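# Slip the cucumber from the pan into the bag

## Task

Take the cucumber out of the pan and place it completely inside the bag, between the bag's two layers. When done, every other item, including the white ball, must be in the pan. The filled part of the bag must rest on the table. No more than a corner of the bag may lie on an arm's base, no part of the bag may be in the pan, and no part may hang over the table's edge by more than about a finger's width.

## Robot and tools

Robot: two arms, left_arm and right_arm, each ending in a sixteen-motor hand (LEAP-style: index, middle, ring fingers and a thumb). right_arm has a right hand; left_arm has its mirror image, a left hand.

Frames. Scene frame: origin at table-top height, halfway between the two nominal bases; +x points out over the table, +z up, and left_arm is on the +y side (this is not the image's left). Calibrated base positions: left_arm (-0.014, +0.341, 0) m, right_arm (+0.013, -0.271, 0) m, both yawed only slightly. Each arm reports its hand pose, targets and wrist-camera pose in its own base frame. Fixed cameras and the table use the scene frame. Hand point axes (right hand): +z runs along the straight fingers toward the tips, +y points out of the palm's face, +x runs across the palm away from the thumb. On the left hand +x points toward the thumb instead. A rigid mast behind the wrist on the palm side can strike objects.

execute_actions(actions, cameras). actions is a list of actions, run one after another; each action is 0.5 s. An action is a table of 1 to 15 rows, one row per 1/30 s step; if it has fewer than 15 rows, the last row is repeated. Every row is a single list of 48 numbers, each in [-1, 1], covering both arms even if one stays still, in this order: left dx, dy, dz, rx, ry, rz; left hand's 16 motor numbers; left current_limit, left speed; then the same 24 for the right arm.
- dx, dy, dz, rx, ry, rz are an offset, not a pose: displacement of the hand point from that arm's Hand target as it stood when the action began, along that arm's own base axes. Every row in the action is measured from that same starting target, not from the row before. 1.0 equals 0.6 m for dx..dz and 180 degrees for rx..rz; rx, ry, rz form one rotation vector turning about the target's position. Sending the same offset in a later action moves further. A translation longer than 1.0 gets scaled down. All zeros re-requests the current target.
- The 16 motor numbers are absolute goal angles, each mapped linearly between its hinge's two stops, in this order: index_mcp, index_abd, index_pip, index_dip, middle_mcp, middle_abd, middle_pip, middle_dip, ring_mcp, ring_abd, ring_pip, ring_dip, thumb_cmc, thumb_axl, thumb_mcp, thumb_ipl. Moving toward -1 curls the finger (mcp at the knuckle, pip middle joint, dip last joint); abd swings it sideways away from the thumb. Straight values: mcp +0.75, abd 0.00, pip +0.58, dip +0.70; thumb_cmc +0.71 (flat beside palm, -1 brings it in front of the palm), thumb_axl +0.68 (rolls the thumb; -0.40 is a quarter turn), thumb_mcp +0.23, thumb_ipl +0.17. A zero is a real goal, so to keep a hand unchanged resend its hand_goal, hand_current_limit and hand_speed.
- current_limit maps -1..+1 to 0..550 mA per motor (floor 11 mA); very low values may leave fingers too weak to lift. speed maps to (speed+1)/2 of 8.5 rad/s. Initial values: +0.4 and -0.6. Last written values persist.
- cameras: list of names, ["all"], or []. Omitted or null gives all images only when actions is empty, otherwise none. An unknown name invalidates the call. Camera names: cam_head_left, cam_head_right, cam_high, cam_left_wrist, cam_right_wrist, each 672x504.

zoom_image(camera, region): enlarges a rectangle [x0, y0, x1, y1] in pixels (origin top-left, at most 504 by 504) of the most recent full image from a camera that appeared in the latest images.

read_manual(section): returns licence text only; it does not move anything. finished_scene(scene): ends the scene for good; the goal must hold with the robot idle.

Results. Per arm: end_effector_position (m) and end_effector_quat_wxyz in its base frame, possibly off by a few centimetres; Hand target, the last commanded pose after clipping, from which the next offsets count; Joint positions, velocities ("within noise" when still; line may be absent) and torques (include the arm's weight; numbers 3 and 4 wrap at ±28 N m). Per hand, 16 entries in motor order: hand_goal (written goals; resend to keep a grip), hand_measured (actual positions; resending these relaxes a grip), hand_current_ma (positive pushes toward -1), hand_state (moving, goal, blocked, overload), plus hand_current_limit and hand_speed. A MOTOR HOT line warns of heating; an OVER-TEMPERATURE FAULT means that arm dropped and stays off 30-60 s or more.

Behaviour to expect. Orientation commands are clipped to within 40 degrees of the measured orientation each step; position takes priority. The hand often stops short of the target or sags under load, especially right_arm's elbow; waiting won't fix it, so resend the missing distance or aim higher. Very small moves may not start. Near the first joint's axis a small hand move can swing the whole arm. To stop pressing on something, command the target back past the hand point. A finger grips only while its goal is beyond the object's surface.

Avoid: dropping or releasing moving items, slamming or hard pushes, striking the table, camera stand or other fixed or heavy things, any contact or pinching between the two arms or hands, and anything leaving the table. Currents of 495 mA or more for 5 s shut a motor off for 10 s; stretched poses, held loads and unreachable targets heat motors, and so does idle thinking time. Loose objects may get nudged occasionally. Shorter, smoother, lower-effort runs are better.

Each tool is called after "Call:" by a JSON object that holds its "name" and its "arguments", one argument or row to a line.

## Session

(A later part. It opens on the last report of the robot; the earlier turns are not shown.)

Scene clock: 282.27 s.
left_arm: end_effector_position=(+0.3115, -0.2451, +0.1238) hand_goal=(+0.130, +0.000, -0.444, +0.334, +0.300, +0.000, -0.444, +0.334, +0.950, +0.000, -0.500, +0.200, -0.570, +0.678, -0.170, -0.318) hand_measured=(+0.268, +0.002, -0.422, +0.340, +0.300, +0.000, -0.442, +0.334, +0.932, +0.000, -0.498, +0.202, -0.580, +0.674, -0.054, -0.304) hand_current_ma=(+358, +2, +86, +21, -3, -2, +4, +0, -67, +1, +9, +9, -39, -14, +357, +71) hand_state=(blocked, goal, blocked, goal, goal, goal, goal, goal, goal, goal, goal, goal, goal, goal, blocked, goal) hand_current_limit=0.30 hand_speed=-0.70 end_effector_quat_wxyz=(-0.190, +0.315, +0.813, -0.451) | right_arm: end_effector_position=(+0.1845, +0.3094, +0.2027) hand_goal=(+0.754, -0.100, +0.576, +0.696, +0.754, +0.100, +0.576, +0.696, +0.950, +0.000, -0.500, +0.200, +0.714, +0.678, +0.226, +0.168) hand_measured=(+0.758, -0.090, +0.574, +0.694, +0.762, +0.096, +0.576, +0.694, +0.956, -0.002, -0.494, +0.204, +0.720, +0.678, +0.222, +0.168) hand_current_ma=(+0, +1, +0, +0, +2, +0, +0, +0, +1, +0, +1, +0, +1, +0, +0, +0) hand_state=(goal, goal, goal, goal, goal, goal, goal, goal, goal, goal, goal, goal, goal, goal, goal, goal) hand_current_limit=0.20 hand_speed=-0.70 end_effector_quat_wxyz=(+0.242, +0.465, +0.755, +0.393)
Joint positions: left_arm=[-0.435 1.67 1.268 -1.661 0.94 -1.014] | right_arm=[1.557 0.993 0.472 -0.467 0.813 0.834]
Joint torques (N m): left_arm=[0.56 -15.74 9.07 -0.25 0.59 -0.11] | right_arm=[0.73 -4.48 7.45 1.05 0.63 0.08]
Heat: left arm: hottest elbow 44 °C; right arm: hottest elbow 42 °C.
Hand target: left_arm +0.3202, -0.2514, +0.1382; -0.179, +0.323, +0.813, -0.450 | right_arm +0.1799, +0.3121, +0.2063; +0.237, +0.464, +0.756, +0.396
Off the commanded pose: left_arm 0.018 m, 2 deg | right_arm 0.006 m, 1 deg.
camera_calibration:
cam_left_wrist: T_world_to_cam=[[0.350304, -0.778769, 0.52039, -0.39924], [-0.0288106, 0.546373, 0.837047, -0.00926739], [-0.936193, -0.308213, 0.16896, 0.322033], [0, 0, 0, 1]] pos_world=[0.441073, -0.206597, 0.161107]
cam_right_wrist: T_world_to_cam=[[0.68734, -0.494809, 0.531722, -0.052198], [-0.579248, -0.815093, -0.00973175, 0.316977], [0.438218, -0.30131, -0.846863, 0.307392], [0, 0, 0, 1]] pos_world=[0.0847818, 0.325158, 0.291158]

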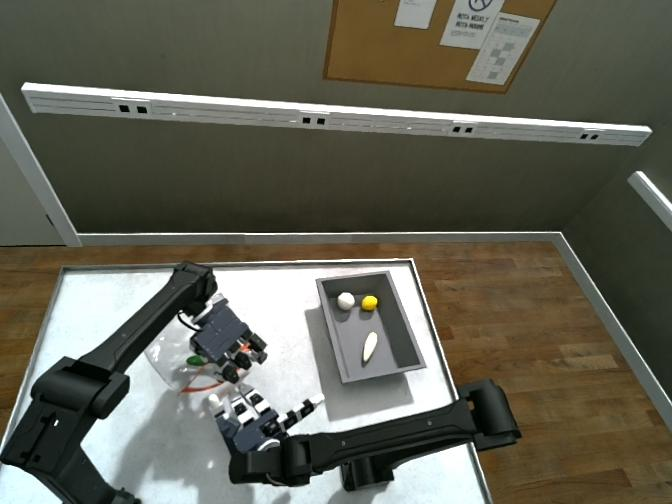

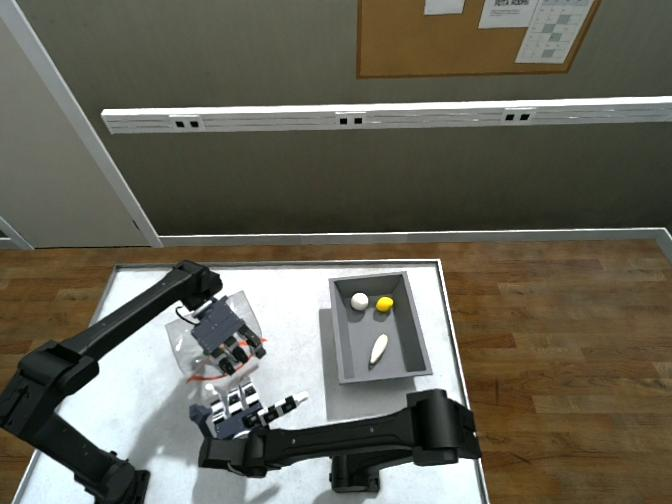

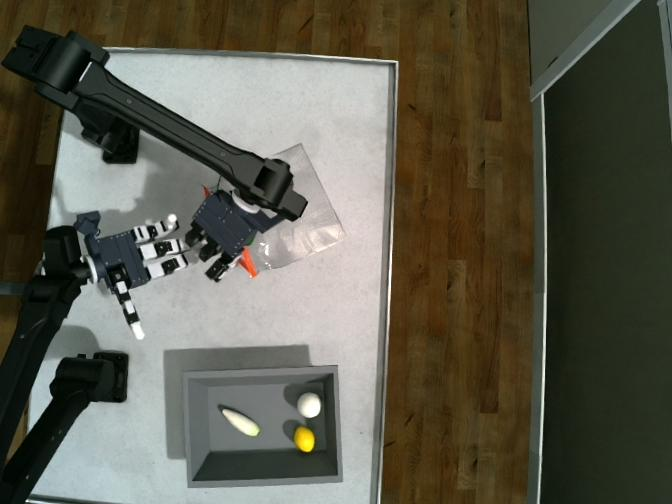

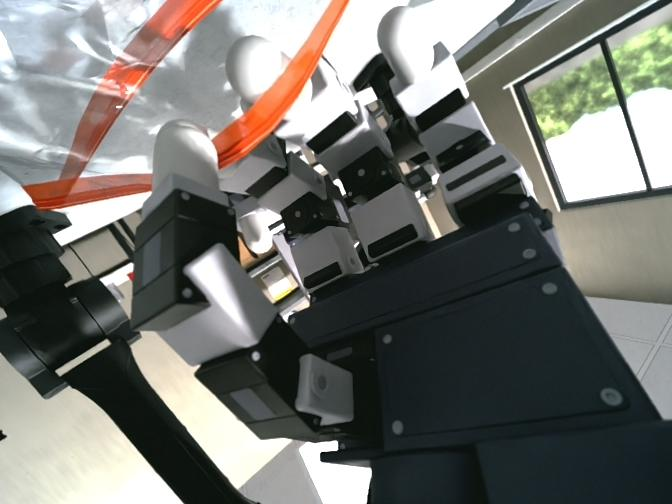

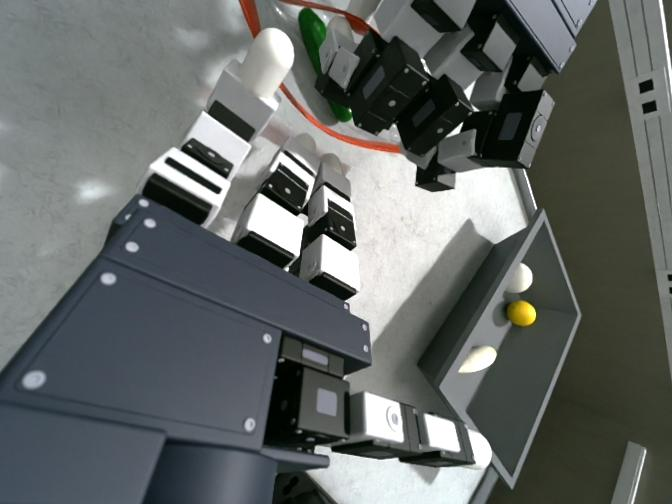

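Call:
{"name": "execute_actions", "arguments": {
  "actions": [
    [[0,0,0,0,0,0,0.13,0,-0.445,0.333,0.3,0,-0.445,0.333,0.95,0,-0.5,0.2,-0.571,0.678,-0.17,-0.319,0.3,-0.7,0.062,0.02,-0.01,0,0,0,0.754,-0.1,0.576,0.696,0.754,0.1,0.576,0.696,0.95,0,-0.5,0.2,0.714,0.678,0.226,0.168,0.2,-0.7]],
    [[0,0,0,0,0,0,0.13,0,-0.445,0.333,0.3,0,-0.445,0.333,0.95,0,-0.5,0.2,-0.571,0.678,-0.17,-0.319,0.3,-0.7,0.062,0.02,-0.02,0,0,0,0.754,-0.1,0.576,0.696,0.754,0.1,0.576,0.696,0.95,0,-0.5,0.2,0.714,0.678,0.226,0.168,0.2,-0.7]]
  ],
  "cameras": ["cam_head_left","cam_right_wrist","cam_left_wrist"]
}}

Call:
{"name": "zoom_image", "arguments": {
  "camera": "cam_right_wrist",
  "region": [200, 0, 500, 200]
}}

Call:
{"name": "zoom_image", "arguments": {
  "camera": "cam_head_left",
  "region": [140, 310, 280, 430]
}}

Scene clock: 286.90 s.
left_arm: end_effector_position=(+0.3114, -0.2451, +0.1238) hand_goal=(+0.130, +0.000, -0.444, +0.334, +0.300, +0.000, -0.444, +0.334, +0.950, +0.000, -0.500, +0.200, -0.570, +0.678, -0.170, -0.318) hand_measured=(+0.268, +0.000, -0.422, +0.340, +0.300, +0.000, -0.442, +0.334, +0.932, +0.000, -0.498, +0.202, -0.582, +0.674, -0.054, -0.304) hand_current_ma=(+358, +2, +86, +21, -3, -2, +4, +0, -67, +1, +8, +9, -40, -14, +358, +71) hand_state=(blocked, goal, blocked, goal, goal, goal, goal, goal, goal, goal, goal, goal, goal, goal, blocked, goal) hand_current_limit=0.30 hand_speed=-0.70 end_effector_quat_wxyz=(-0.190, +0.315, +0.813, -0.451) | right_arm: end_effector_position=(+0.2478, +0.3317, +0.1830) hand_goal=(+0.754, -0.100, +0.576, +0.696, +0.754, +0.100, +0.576, +0.696, +0.950, +0.000, -0.500, +0.200, +0.714, +0.678, +0.226, +0.168) hand_measured=(+0.758, -0.090, +0.574, +0.694, +0.764, +0.096, +0.576, +0.694, +0.956, -0.002, -0.496, +0.202, +0.720, +0.678, +0.222, +0.168) hand_current_ma=(+1, +1, +0, +0, +2, +0, +0, +0, +1, +0, +0, +0, +1, +0, +0, +0) hand_state=(goal, goal, goal, goal, goal, goal, goal, goal, goal, goal, goal, goal, goal, goal, goal, goal) hand_current_limit=0.20 hand_speed=-0.70 end_effector_quat_wxyz=(+0.236, +0.462, +0.762, +0.389)
Joint positions: left_arm=[-0.435 1.67 1.268 -1.661 0.94 -1.014] | right_arm=[1.319 1.12 0.472 -0.177 0.647 0.577]
Joint torques (N m): left_arm=[0.67 -15.74 9.07 -0.21 0.61 -0.09] | right_arm=[-2.08 -4.31 7.43 2.7 0.37 -0.12]
Heat: left arm: hottest elbow 44 °C; right arm: hottest elbow 42 °C.
Hand target: left_arm +0.3203, -0.2514, +0.1382; -0.179, +0.323, +0.813, -0.450 | right_arm +0.2543, +0.3361, +0.1883; +0.237, +0.464, +0.756, +0.396
Off the commanded pose: left_arm 0.018 m, 2 deg | right_arm 0.009 m, 1 deg.
camera_calibration:
cam_left_wrist: T_world_to_cam=[[0.35049, -0.778838, 0.520161, -0.399185], [-0.0284967, 0.546266, 0.837127, -0.00949765], [-0.936133, -0.308227, 0.169267, 0.321891], [0, 0, 0, 1]] pos_world=[0.440972, -0.206497, 0.161106]
cam_right_wrist: T_world_to_cam=[[0.700616, -0.481269, 0.526798, -0.0810728], [-0.568217, -0.822869, 0.00394908, 0.36891], [0.431586, -0.302103, -0.849981, 0.2722], [0, 0, 0, 1]] pos_world=[0.148944, 0.346779, 0.272617]
Images, in order (width x height): cam_head_left 672x504, cam_left_wrist 672x504, cam_right_wrist 672x504.

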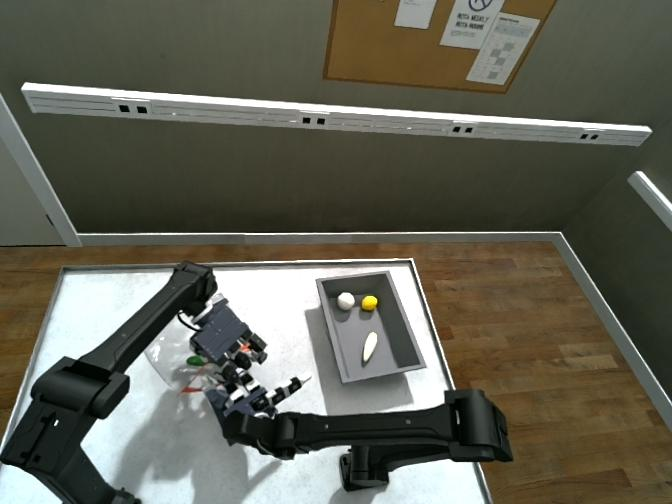

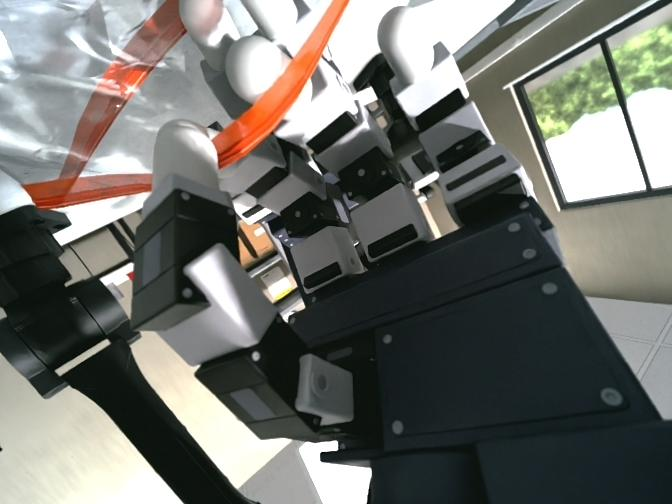

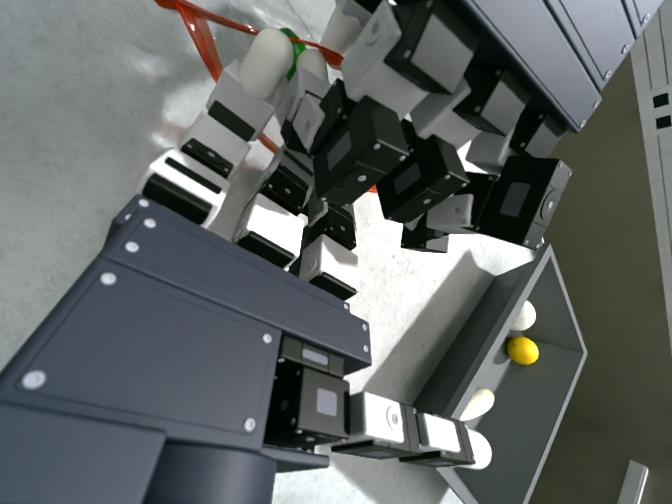

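Scaled by 1.680 from the camera's 672x504 image, which has a finer 960x720 frame.

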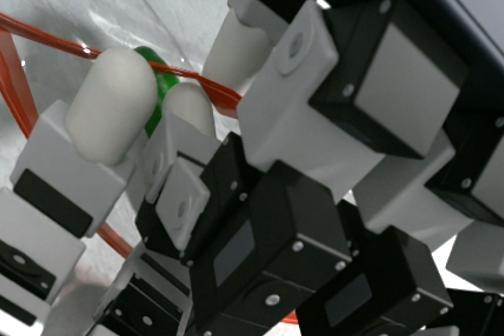

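Scaled by 3.600 from the camera's 672x504 image, which has a finer 960x720 frame.

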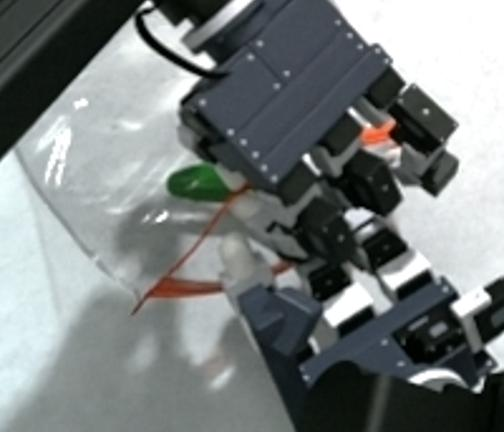

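Call:
{"name": "execute_actions", "arguments": {
  "actions": [
    [[0,0,0,0,0,0,0.13,0,-0.445,0.333,0.3,0,-0.445,0.333,0.95,0,-0.5,0.2,-0.571,0.678,-0.17,-0.319,0.3,-0.7,0.004,-0.014,-0.03,0,0,0,0.754,-0.1,0.576,0.696,0.754,0.1,0.576,0.696,0.95,0,-0.5,0.2,0.714,0.678,0.226,0.168,0.2,-0.7]],
    [[0,0,0,0,0,0,0.13,0,-0.445,0.333,0.3,0,-0.445,0.333,0.95,0,-0.5,0.2,-0.571,0.678,-0.17,-0.319,0.3,-0.7,0,0,-0.03,0,0,0,0.754,-0.1,0.576,0.696,0.754,0.1,0.576,0.696,0.95,0,-0.5,0.2,0.714,0.678,0.226,0.168,0.2,-0.7]]
  ],
  "cameras": ["cam_head_left","cam_right_wrist","cam_left_wrist"]
}}

Call:
{"name": "zoom_image", "arguments": {
  "camera": "cam_right_wrist",
  "region": [200, 0, 500, 200]
}}

Call:
{"name": "zoom_image", "arguments": {
  "camera": "cam_head_left",
  "region": [140, 310, 280, 430]
}}

Scene clock: 291.57 s.
left_arm: end_effector_position=(+0.3114, -0.2451, +0.1238) hand_goal=(+0.130, +0.000, -0.444, +0.334, +0.300, +0.000, -0.444, +0.334, +0.950, +0.000, -0.500, +0.200, -0.570, +0.678, -0.170, -0.318) hand_measured=(+0.268, +0.000, -0.422, +0.340, +0.300, +0.000, -0.442, +0.334, +0.932, +0.000, -0.498, +0.202, -0.582, +0.674, -0.054, -0.304) hand_current_ma=(+358, +2, +86, +21, -3, -2, +4, +0, -67, +1, +8, +9, -40, -14, +357, +71) hand_state=(blocked, goal, blocked, goal, goal, goal, goal, goal, goal, goal, goal, goal, goal, goal, blocked, goal) hand_current_limit=0.30 hand_speed=-0.70 end_effector_quat_wxyz=(-0.190, +0.315, +0.813, -0.451) | right_arm: end_effector_position=(+0.2516, +0.3307, +0.1550) hand_goal=(+0.754, -0.100, +0.576, +0.696, +0.754, +0.100, +0.576, +0.696, +0.950, +0.000, -0.500, +0.200, +0.714, +0.678, +0.226, +0.168) hand_measured=(+0.758, -0.090, +0.574, +0.694, +0.764, +0.096, +0.576, +0.694, +0.956, -0.002, -0.496, +0.202, +0.720, +0.678, +0.222, +0.168) hand_current_ma=(+1, +1, +0, +0, +2, +0, +0, +0, +1, +0, +0, +0, +1, +0, +0, +0) hand_state=(goal, goal, goal, goal, goal, goal, goal, goal, goal, goal, goal, goal, goal, goal, goal, goal) hand_current_limit=0.20 hand_speed=-0.70 end_effector_quat_wxyz=(+0.233, +0.462, +0.758, +0.396)
Joint positions: left_arm=[-0.435 1.67 1.268 -1.661 0.94 -1.014] | right_arm=[1.303 1.203 0.421 -0.016 0.634 0.562]
Joint torques (N m): left_arm=[0.44 -15.68 9.1 -0.23 0.6 -0.09] | right_arm=[-0.85 -4.78 5.5 2.84 0.41 -0.18]
Heat: left arm: hottest elbow 44 °C; right arm: hottest elbow 42 °C.
Hand target: left_arm +0.3203, -0.2514, +0.1382; -0.179, +0.323, +0.813, -0.450 | right_arm +0.2567, +0.3278, +0.1524; +0.237, +0.464, +0.756, +0.396
Off the commanded pose: left_arm 0.018 m, 2 deg | right_arm 0.006 m, 1 deg.
camera_calibration:
cam_left_wrist: T_world_to_cam=[[0.35049, -0.778838, 0.520161, -0.399185], [-0.0284967, 0.546266, 0.837127, -0.00949765], [-0.936133, -0.308227, 0.169267, 0.321891], [0, 0, 0, 1]] pos_world=[0.440972, -0.206497, 0.161106]
cam_right_wrist: T_world_to_cam=[[0.699852, -0.488651, 0.520987, -0.0659696], [-0.566184, -0.824185, -0.0124637, 0.37293], [0.43548, -0.286252, -0.853474, 0.240784], [0, 0, 0, 1]] pos_world=[0.152459, 0.344052, 0.24452]
Images, in order (width x height): cam_head_left 672x504, cam_left_wrist 672x504, cam_right_wrist 672x504.

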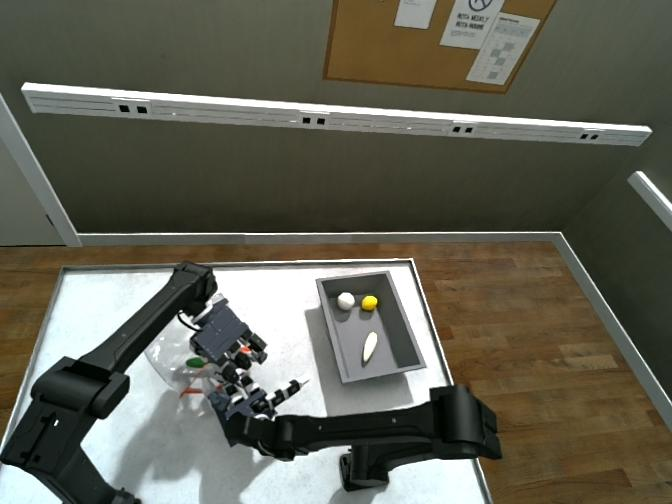

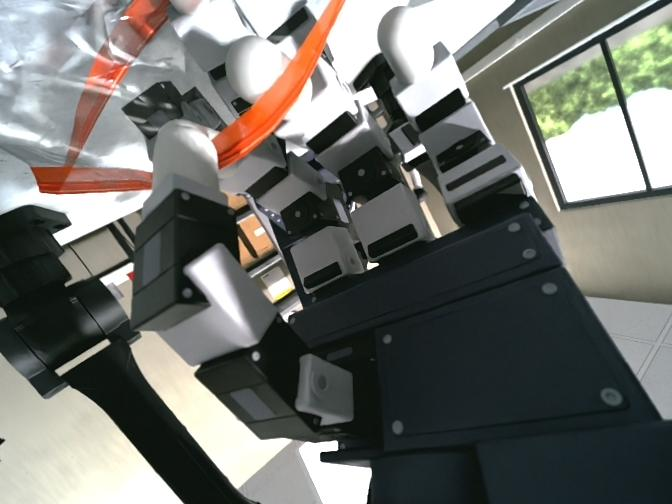

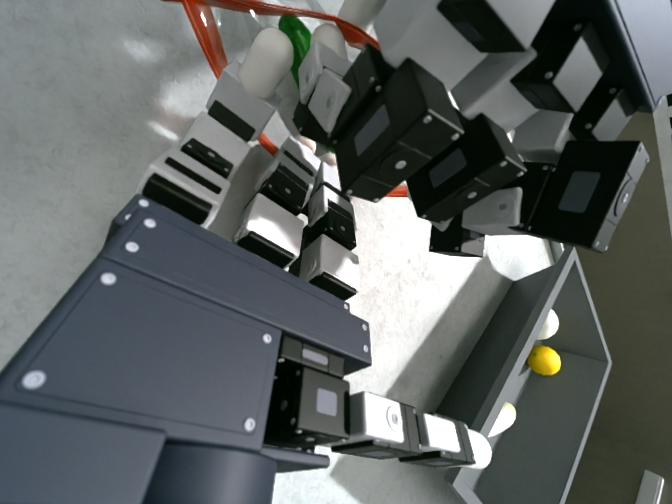

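Scaled by 1.680 from the camera's 672x504 image, which has a finer 960x720 frame.

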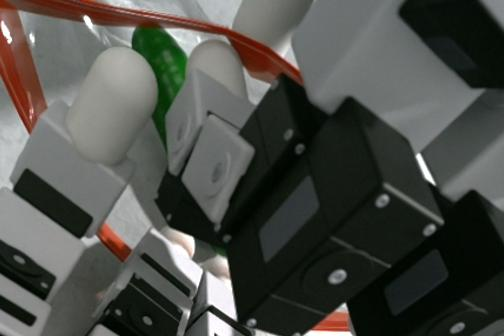

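Scaled by 3.600 from the camera's 672x504 image, which has a finer 960x720 frame.

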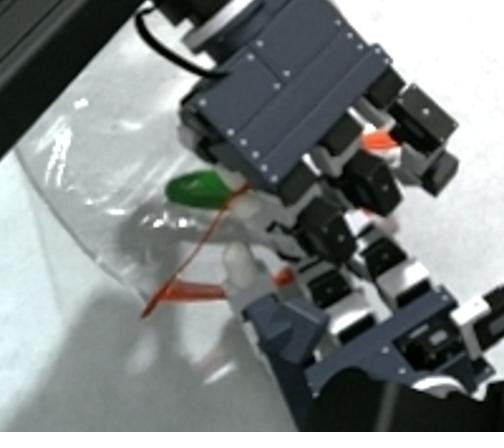

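Call:
{"name": "execute_actions", "arguments": {
  "actions": [
    [[0,0,0,0,0,0,0.13,0,-0.445,0.333,0.3,0,-0.445,0.333,0.95,0,-0.5,0.2,-0.571,0.678,-0.17,-0.319,0.3,-0.7,0.03,0.018,0,0,0,0,0.754,-0.1,0.576,0.696,0.754,0.1,0.576,0.696,0.95,0,-0.5,0.2,0.714,0.678,0.226,0.168,0.2,-0.7]],
    [[0,0,0,0,0,0,0.13,0,-0.445,0.333,0.3,0,-0.445,0.333,0.95,0,-0.5,0.2,-0.571,0.678,-0.17,-0.319,0.3,-0.7,0.03,0.018,0,0,0,0,0.754,-0.1,0.576,0.696,0.754,0.1,0.576,0.696,0.95,0,-0.5,0.2,0.714,0.678,0.226,0.168,0.2,-0.7]]
  ],
  "cameras": ["cam_head_left","cam_right_wrist","cam_left_wrist"]
}}

Call:
{"name": "zoom_image", "arguments": {
  "camera": "cam_right_wrist",
  "region": [200, 0, 500, 200]
}}

Call:
{"name": "zoom_image", "arguments": {
  "camera": "cam_head_left",
  "region": [140, 310, 280, 430]
}}

Scene clock: 293.70 s.
left_arm: end_effector_position=(+0.3120, -0.2449, +0.1240) hand_goal=(+0.130, +0.000, -0.444, +0.334, +0.300, +0.000, -0.444, +0.334, +0.950, +0.000, -0.500, +0.200, -0.570, +0.678, -0.170, -0.318) hand_measured=(+0.268, +0.000, -0.420, +0.340, +0.300, +0.000, -0.442, +0.334, +0.934, +0.000, -0.498, +0.202, -0.582, +0.674, -0.056, -0.304) hand_current_ma=(+358, +2, +87, +22, -3, -2, +4, +0, -65, +1, +8, +8, -42, -16, +357, +71) hand_state=(blocked, goal, blocked, goal, goal, goal, goal, goal, goal, goal, goal, goal, goal, goal, blocked, goal) hand_current_limit=0.30 hand_speed=-0.70 end_effector_quat_wxyz=(-0.190, +0.315, +0.813, -0.451) | right_arm: end_effector_position=(+0.2793, +0.3368, +0.1397) hand_goal=(+0.754, -0.100, +0.576, +0.696, +0.754, +0.100, +0.576, +0.696, +0.950, +0.000, -0.500, +0.200, +0.714, +0.678, +0.226, +0.168) hand_measured=(+0.754, -0.090, +0.574, +0.694, +0.754, +0.096, +0.574, +0.694, +0.956, -0.002, -0.502, +0.196, +0.720, +0.678, +0.222, +0.168) hand_current_ma=(+0, +1, +0, +0, +0, +0, +0, +0, +1, +0, +0, +0, +1, +0, +0, +0) hand_state=(goal, goal, goal, goal, goal, goal, goal, goal, goal, goal, goal, goal, goal, goal, goal, goal) hand_current_limit=0.20 hand_speed=-0.70 end_effector_quat_wxyz=(+0.237, +0.458, +0.767, +0.382)
Joint positions: left_arm=[-0.435 1.67 1.27 -1.661 0.937 -1.014] | right_arm=[1.214 1.287 0.441 0.059 0.571 0.479]
Joint torques (N m): left_arm=[0.56 -15.79 9.02 -0.23 0.68 -0.09] | right_arm=[-2.37 -5.25 8.55 2.8 0.23 -0.11]
Heat: left arm: hottest elbow 44 °C; right arm: hottest elbow 42 °C.
Hand target: left_arm +0.3202, -0.2514, +0.1382; -0.179, +0.323, +0.813, -0.450 | right_arm +0.2927, +0.3494, +0.1523; +0.237, +0.464, +0.756, +0.396
Off the commanded pose: left_arm 0.018 m, 2 deg | right_arm 0.022 m, 2 deg.
camera_calibration:
cam_left_wrist: T_world_to_cam=[[0.34848, -0.779856, 0.519987, -0.399032], [-0.0298064, 0.545261, 0.837736, -0.00957659], [-0.936842, -0.307433, 0.166768, 0.323221], [0, 0, 0, 1]] pos_world=[0.441577, -0.206597, 0.161612]
cam_right_wrist: T_world_to_cam=[[0.706215, -0.467391, 0.531795, -0.0848918], [-0.562683, -0.826408, 0.0209097, 0.388458], [0.429707, -0.313999, -0.846615, 0.227363], [0, 0, 0, 1]] pos_world=[0.180831, 0.352739, 0.229511]
Images, in order (width x height): cam_head_left 672x504, cam_left_wrist 672x504, cam_right_wrist 672x504.

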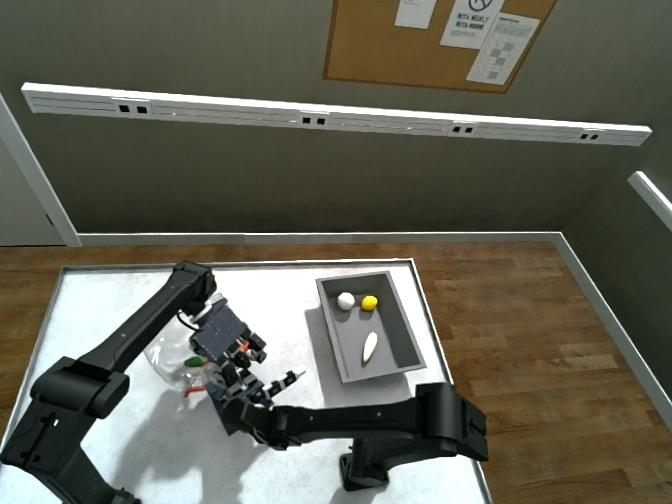

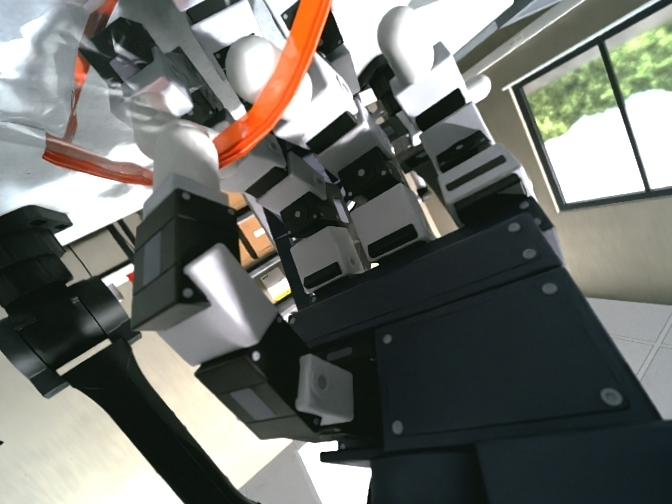

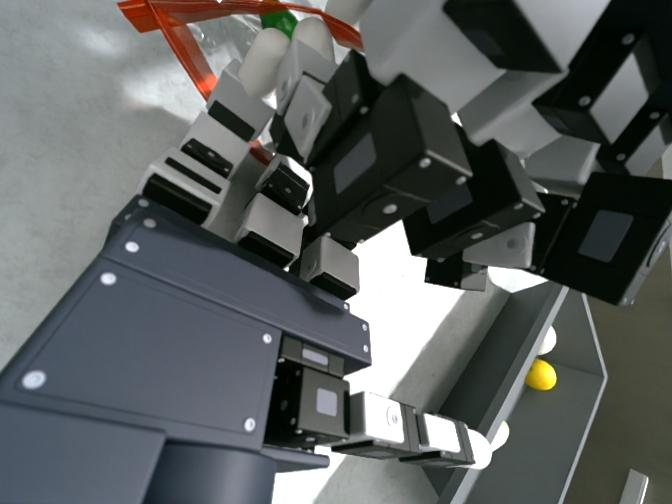

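Scaled by 1.680 from the camera's 672x504 image, which has a finer 960x720 frame.

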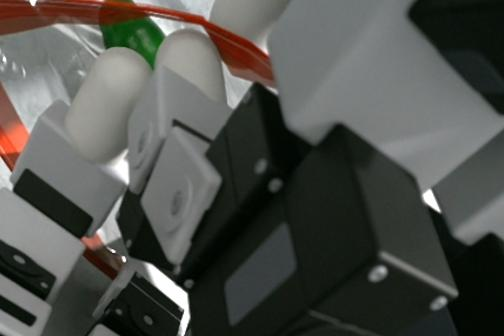

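Scaled by 3.600 from the camera's 672x504 image, which has a finer 960x720 frame.

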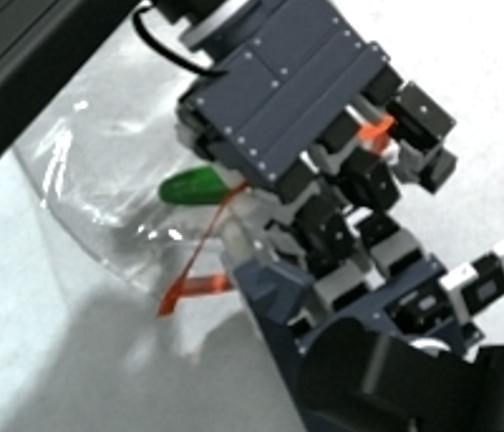

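Call:
{"name": "execute_actions", "arguments": {
  "actions": [
    [[0,0,0,0,0,0,0.13,0,-0.445,0.333,0.3,0,-0.445,0.333,0.95,0,-0.5,0.2,-0.571,0.678,-0.17,-0.319,0.3,-0.7,-0.03,-0.02,0.025,0,0,0,0.754,-0.1,0.576,0.696,0.754,0.1,0.576,0.696,0.95,0,-0.5,0.2,0.714,0.678,0.226,0.168,0.2,-0.7]],
    [[0,0,0,0,0,0,0.13,0,-0.445,0.333,0.3,0,-0.445,0.333,0.95,0,-0.5,0.2,-0.571,0.678,-0.17,-0.319,0.3,-0.7,-0.04,-0.025,0.04,0,0,0,0.754,-0.1,0.576,0.696,0.754,0.1,0.576,0.696,0.95,0,-0.5,0.2,0.714,0.678,0.226,0.168,0.2,-0.7]],
    [[0,0,0,0,0,0,0.13,0,-0.445,0.333,0.3,0,-0.445,0.333,0.95,0,-0.5,0.2,-0.571,0.678,-0.17,-0.319,0.3,-0.7,-0.06,-0.03,0.02,0,0,0,0.754,-0.1,0.576,0.696,0.754,0.1,0.576,0.696,0.95,0,-0.5,0.2,0.714,0.678,0.226,0.168,0.2,-0.7]],
    [[0,0,0,0,0,0,0.13,0,-0.445,0.333,0.3,0,-0.445,0.333,0.95,0,-0.5,0.2,-0.571,0.678,-0.17,-0.319,0.3,-0.7,-0.06,-0.04,0,0,0,0,0.754,-0.1,0.576,0.696,0.754,0.1,0.576,0.696,0.95,0,-0.5,0.2,0.714,0.678,0.226,0.168,0.2,-0.7]]
  ],
  "cameras": ["all"]
}}

Call:
{"name": "zoom_image", "arguments": {
  "camera": "cam_right_wrist",
  "region": [200, 0, 500, 200]
}}

Call:
{"name": "zoom_image", "arguments": {
  "camera": "cam_head_left",
  "region": [140, 310, 280, 430]
}}

Scene clock: 297.60 s.
left_arm: end_effector_position=(+0.3081, -0.2478, +0.1319) hand_goal=(+0.130, +0.000, -0.444, +0.334, +0.300, +0.000, -0.444, +0.334, +0.950, +0.000, -0.500, +0.200, -0.570, +0.678, -0.170, -0.318) hand_measured=(+0.296, +0.006, -0.416, +0.344, +0.300, +0.000, -0.442, +0.334, +0.936, +0.000, -0.498, +0.202, -0.576, +0.676, -0.160, -0.316) hand_current_ma=(+357, +15, +106, +36, -3, -2, +4, +0, -52, +1, +8, +8, -18, -11, +42, +12) hand_state=(blocked, goal, blocked, goal, goal, goal, goal, goal, goal, goal, goal, goal, goal, goal, goal, goal) hand_current_limit=0.30 hand_speed=-0.70 end_effector_quat_wxyz=(-0.194, +0.315, +0.814, -0.448) | right_arm: end_effector_position=(+0.1832, +0.2794, +0.2026) hand_goal=(+0.754, -0.100, +0.576, +0.696, +0.754, +0.100, +0.576, +0.696, +0.950, +0.000, -0.500, +0.200, +0.714, +0.678, +0.226, +0.168) hand_measured=(+0.762, -0.090, +0.576, +0.694, +0.762, +0.096, +0.576, +0.694, +0.964, -0.004, -0.494, +0.204, +0.720, +0.678, +0.222, +0.168) hand_current_ma=(+1, +1, +0, +0, +1, +0, +0, +0, +4, +0, +1, +0, +1, +0, +0, +0) hand_state=(goal, goal, goal, goal, goal, goal, goal, goal, goal, goal, goal, goal, goal, goal, goal, goal) hand_current_limit=0.20 hand_speed=-0.70 end_effector_quat_wxyz=(+0.241, +0.466, +0.754, +0.395)
Joint positions: left_arm=[-0.447 1.66 1.279 -1.677 0.937 -1.029] | right_arm=[1.562 0.875 0.411 -0.522 0.816 0.839]
Joint torques (N m): left_arm=[1.49 -14.74 8.44 0.31 0.68 0.04] | right_arm=[1.73 -2.96 7.19 1.2 0.67 0.11]
Heat: left arm: hottest elbow 44 °C; right arm: hottest elbow 42 °C.
Hand target: left_arm +0.3202, -0.2513, +0.1381; -0.179, +0.323, +0.813, -0.450 | right_arm +0.1786, +0.2803, +0.2033; +0.237, +0.464, +0.756, +0.396
Off the commanded pose: left_arm 0.014 m, 2 deg | right_arm 0.005 m, 0 deg.
camera_calibration:
cam_left_wrist: T_world_to_cam=[[0.348844, -0.78488, 0.512124, -0.404262], [-0.0229574, 0.539131, 0.841909, -0.018959], [-0.936899, -0.305452, 0.170054, 0.317512], [0, 0, 0, 1]] pos_world=[0.438066, -0.210091, 0.169]
cam_right_wrist: T_world_to_cam=[[0.687024, -0.498051, 0.529097, -0.0645677], [-0.579147, -0.815081, -0.0152415, 0.292835], [0.438848, -0.295954, -0.848425, 0.297529], [0, 0, 0, 1]] pos_world=[0.0833844, 0.294581, 0.291057]

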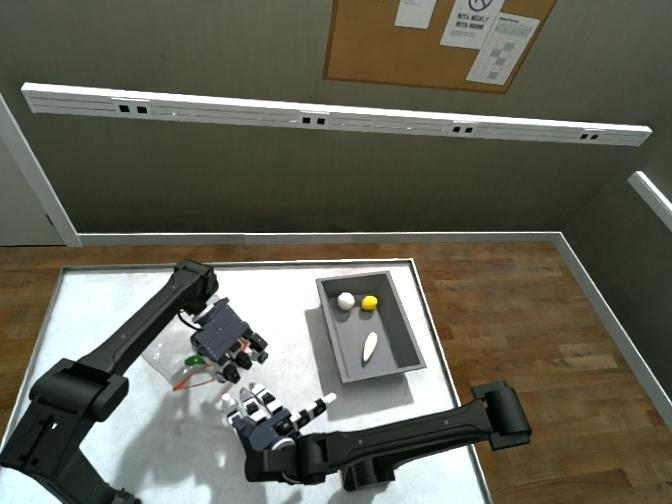

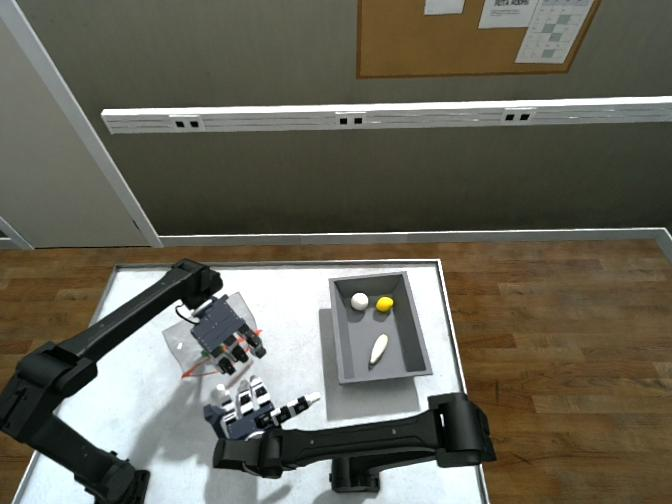

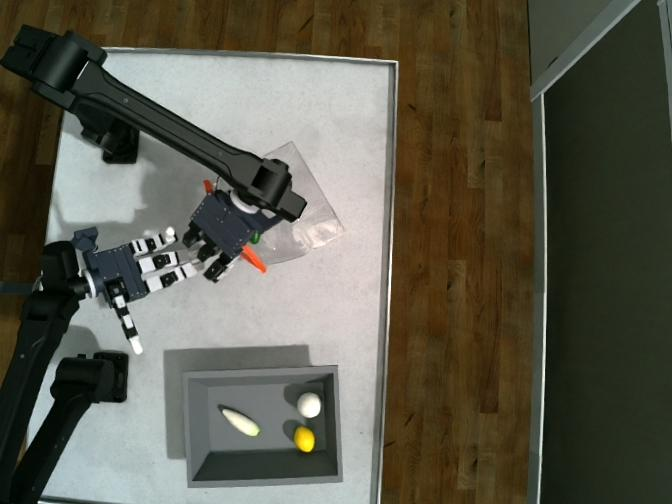

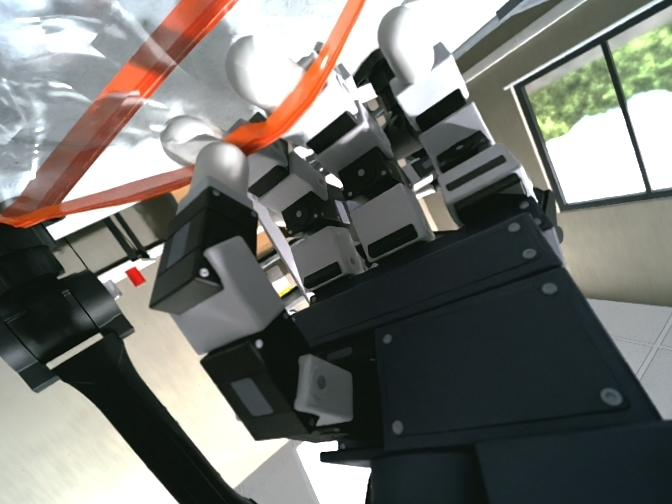

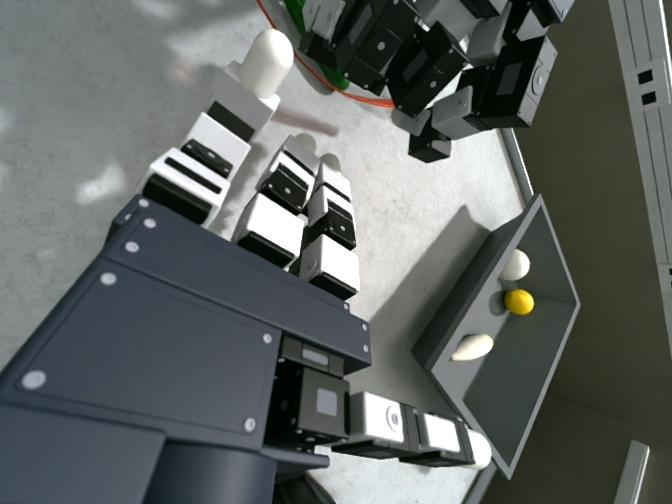

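Scaled by 1.680 from the camera's 672x504 image, which has a finer 960x720 frame.

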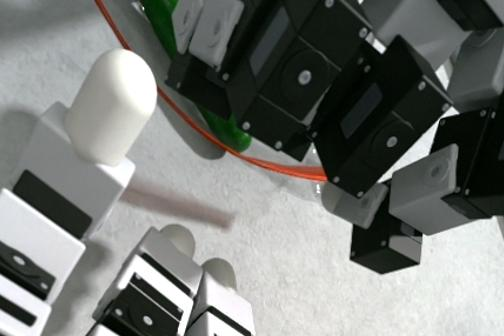

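Scaled by 3.600 from the camera's 672x504 image, which has a finer 960x720 frame.

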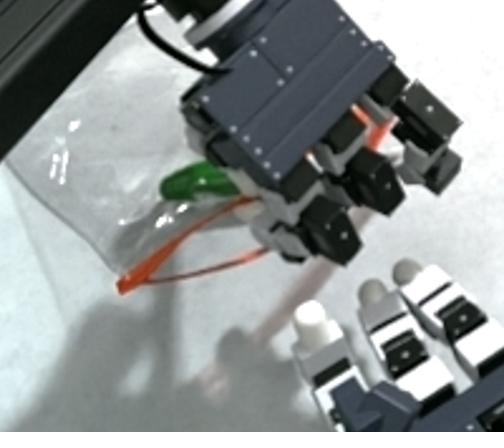

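Call:
{"name": "zoom_image", "arguments": {
  "camera": "cam_right_wrist",
  "region": [260, 0, 420, 120]
}}

Call:
{"name": "zoom_image", "arguments": {
  "camera": "cam_left_wrist",
  "region": [0, 0, 500, 250]
}}

Call:
{"name": "zoom_image", "arguments": {
  "camera": "cam_high",
  "region": [180, 130, 360, 290]
}}

Scaled by 3.150 from the camera's 672x504 image, which has a finer 960x720 frame.

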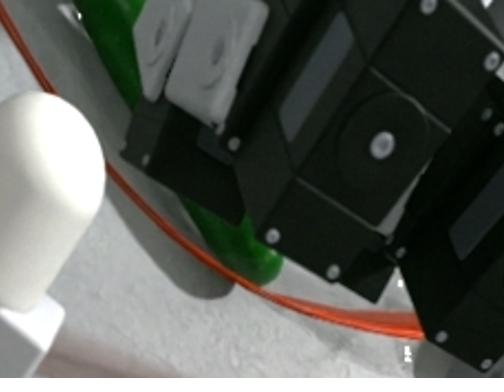

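Scaled by 1.008 from the camera's 672x504 image, which has a finer 960x720 frame.

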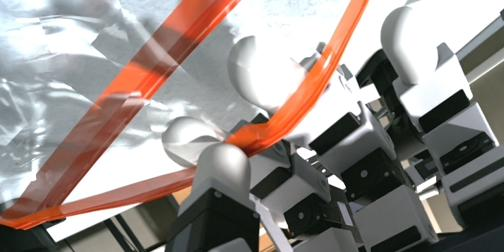

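Scaled by 2.800 from the camera's 672x504 image, which has a finer 960x720 frame.

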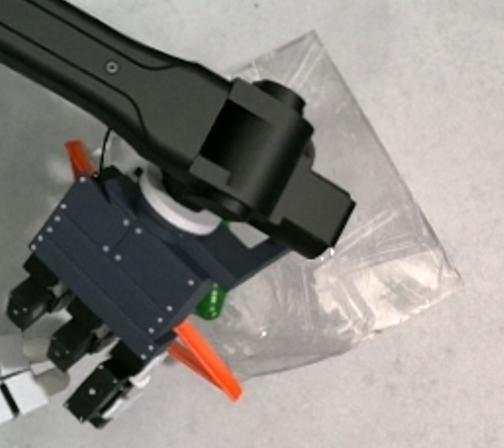

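Call:
{"name": "execute_actions", "arguments": {
  "actions": [
    [[0,0,0,0,0,0,0.13,0,-0.445,0.333,0.3,0,-0.445,0.333,0.95,0,-0.5,0.2,-0.571,0.678,-0.17,-0.319,0.3,-0.7,-0.03,-0.06,0.02,0,0,0,0.754,0,0.576,0.696,0.754,0,0.576,0.696,0.95,0,-0.5,0.2,0.714,0.678,0.226,0.168,0.2,-0.7]],
    [[0,0,0,0,0,0,0.13,0,-0.445,0.333,0.3,0,-0.445,0.333,0.95,0,-0.5,0.2,-0.571,0.678,-0.17,-0.319,0.3,-0.7,0.02,-0.08,0.04,-0.04,0.05,-0.05,0.754,0,0.576,0.696,0.754,0,0.576,0.696,0.95,0,-0.5,0.2,0.714,0.678,0.226,0.168,0.2,-0.7]],
    [[0,0,0,0,0,0,0.13,0,-0.445,0.333,0.3,0,-0.445,0.333,0.95,0,-0.5,0.2,-0.571,0.678,-0.17,-0.319,0.3,-0.7,0.06,-0.09,0.04,-0.04,0.05,-0.05,0.754,0,0.576,0.696,0.754,0,0.576,0.696,0.95,0,-0.5,0.2,0.714,0.678,0.226,0.168,0.2,-0.7]],
    [[0,0,0,0,0,0,0.13,0,-0.445,0.333,0.3,0,-0.445,0.333,0.95,0,-0.5,0.2,-0.571,0.678,-0.17,-0.319,0.3,-0.7,0.07,-0.09,0.02,0,0,-0.05,0.754,0,0.576,0.696,0.754,0,0.576,0.696,0.95,0,-0.5,0.2,0.714,0.678,0.226,0.168,0.2,-0.7]]
  ],
  "cameras": ["all"]
}}

Call:
{"name": "zoom_image", "arguments": {
  "camera": "cam_head_left",
  "region": [140, 310, 280, 430]
}}

Call:
{"name": "zoom_image", "arguments": {
  "camera": "cam_head_right",
  "region": [160, 280, 300, 410]
}}

Scene clock: 304.43 s.
left_arm: end_effector_position=(+0.3081, -0.2478, +0.1319) hand_goal=(+0.130, +0.000, -0.444, +0.334, +0.300, +0.000, -0.444, +0.334, +0.950, +0.000, -0.500, +0.200, -0.570, +0.678, -0.170, -0.318) hand_measured=(+0.296, +0.006, -0.416, +0.344, +0.300, +0.000, -0.442, +0.334, +0.936, +0.000, -0.498, +0.202, -0.576, +0.676, -0.160, -0.316) hand_current_ma=(+358, +15, +106, +36, -3, -2, +4, +0, -52, +1, +8, +8, -18, -11, +42, +12) hand_state=(blocked, goal, blocked, goal, goal, goal, goal, goal, goal, goal, goal, goal, goal, goal, goal, goal) hand_current_limit=0.30 hand_speed=-0.70 end_effector_quat_wxyz=(-0.194, +0.315, +0.814, -0.448) | right_arm: end_effector_position=(+0.2414, +0.0819, +0.2498) hand_goal=(+0.754, +0.000, +0.576, +0.696, +0.754, +0.000, +0.576, +0.696, +0.950, +0.000, -0.500, +0.200, +0.714, +0.678, +0.226, +0.168) hand_measured=(+0.760, -0.002, +0.576, +0.694, +0.760, +0.000, +0.576, +0.694, +0.958, -0.004, -0.494, +0.204, +0.720, +0.678, +0.222, +0.168) hand_current_ma=(+1, +0, +0, +0, +1, +0, +0, +0, +1, +0, +1, +0, +1, +0, +0, +0) hand_state=(goal, goal, goal, goal, goal, goal, goal, goal, goal, goal, goal, goal, goal, goal, goal, goal) hand_current_limit=0.20 hand_speed=-0.70 end_effector_quat_wxyz=(+0.253, +0.649, +0.706, +0.131)
Joint positions: left_arm=[-0.447 1.66 1.279 -1.677 0.937 -1.029] | right_arm=[0.997 0.592 0.649 -1.432 0.547 0.858]
Joint torques (N m): left_arm=[1.44 -14.74 8.46 0.31 0.68 0.05] | right_arm=[-1.85 1.14 10.99 1.61 0.46 -0.14]
Heat: left arm: hottest elbow 44 °C; right arm: hottest elbow 42 °C.
Hand target: left_arm +0.3202, -0.2513, +0.1381; -0.179, +0.323, +0.813, -0.450 | right_arm +0.2507, +0.0884, +0.2753; +0.245, +0.655, +0.696, +0.161
Off the commanded pose: left_arm 0.014 m, 2 deg | right_arm 0.028 m, 4 deg.
camera_calibration:
cam_left_wrist: T_world_to_cam=[[0.348844, -0.78488, 0.512124, -0.404262], [-0.0229574, 0.539131, 0.841909, -0.018959], [-0.936899, -0.305452, 0.170054, 0.317512], [0, 0, 0, 1]] pos_world=[0.438066, -0.210091, 0.169]
cam_right_wrist: T_world_to_cam=[[0.59158, -0.658002, 0.465903, -0.176066], [-0.801928, -0.420496, 0.424375, 0.0780041], [-0.0833292, -0.624673, -0.776428, 0.388616], [0, 0, 0, 1]] pos_world=[0.199094, 0.159707, 0.350659]

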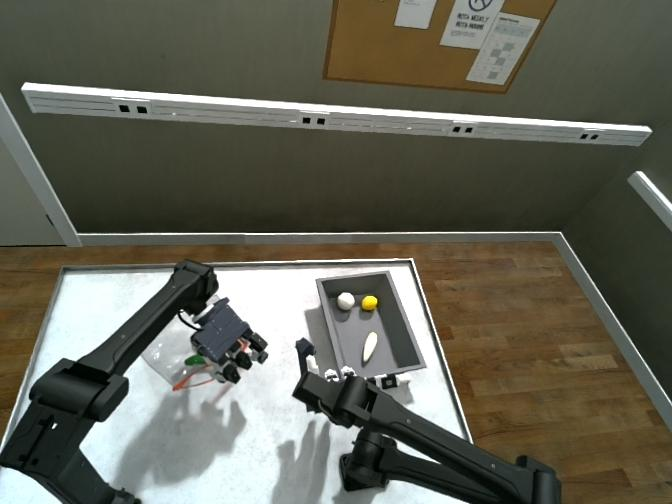

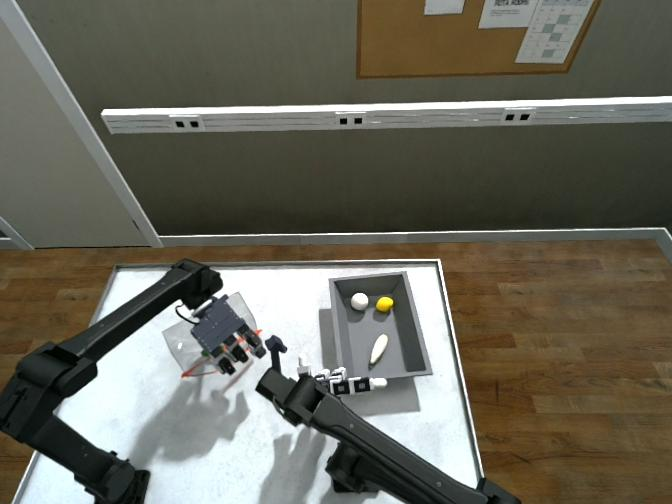

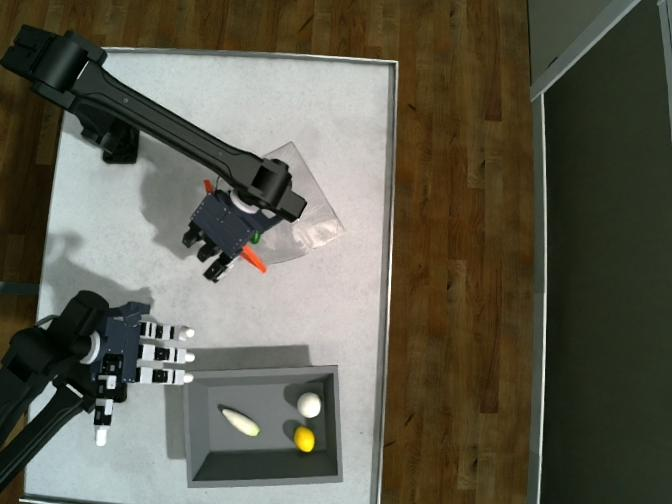

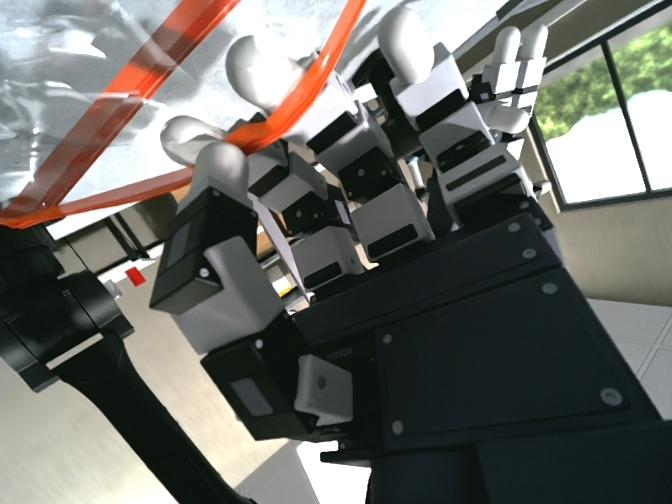

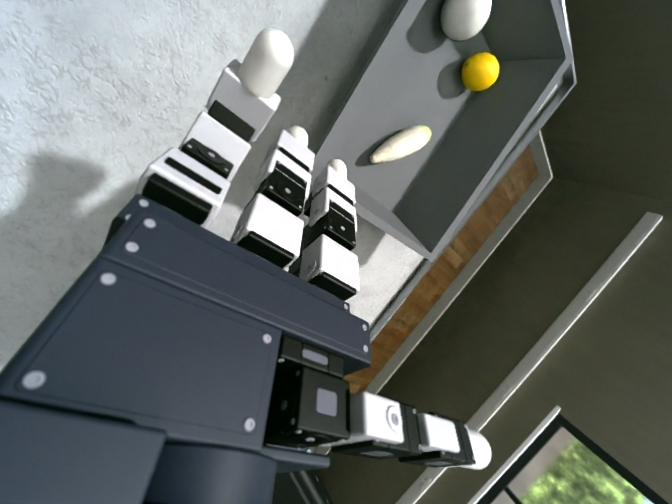

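Scaled by 3.600 from the camera's 672x504 image, which has a finer 960x720 frame.

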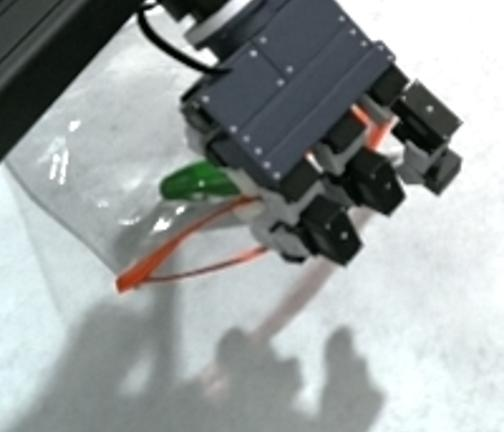

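Scaled by 3.600 from the camera's 672x504 image, which has a finer 960x720 frame.

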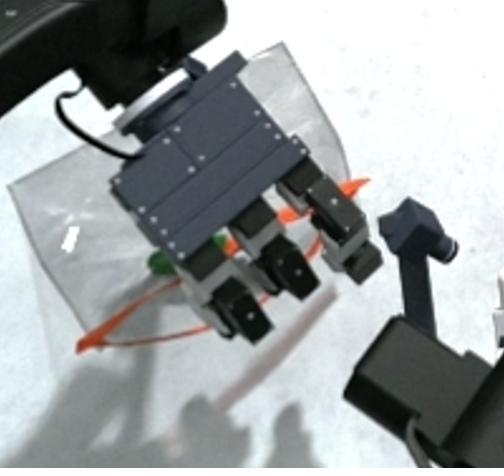

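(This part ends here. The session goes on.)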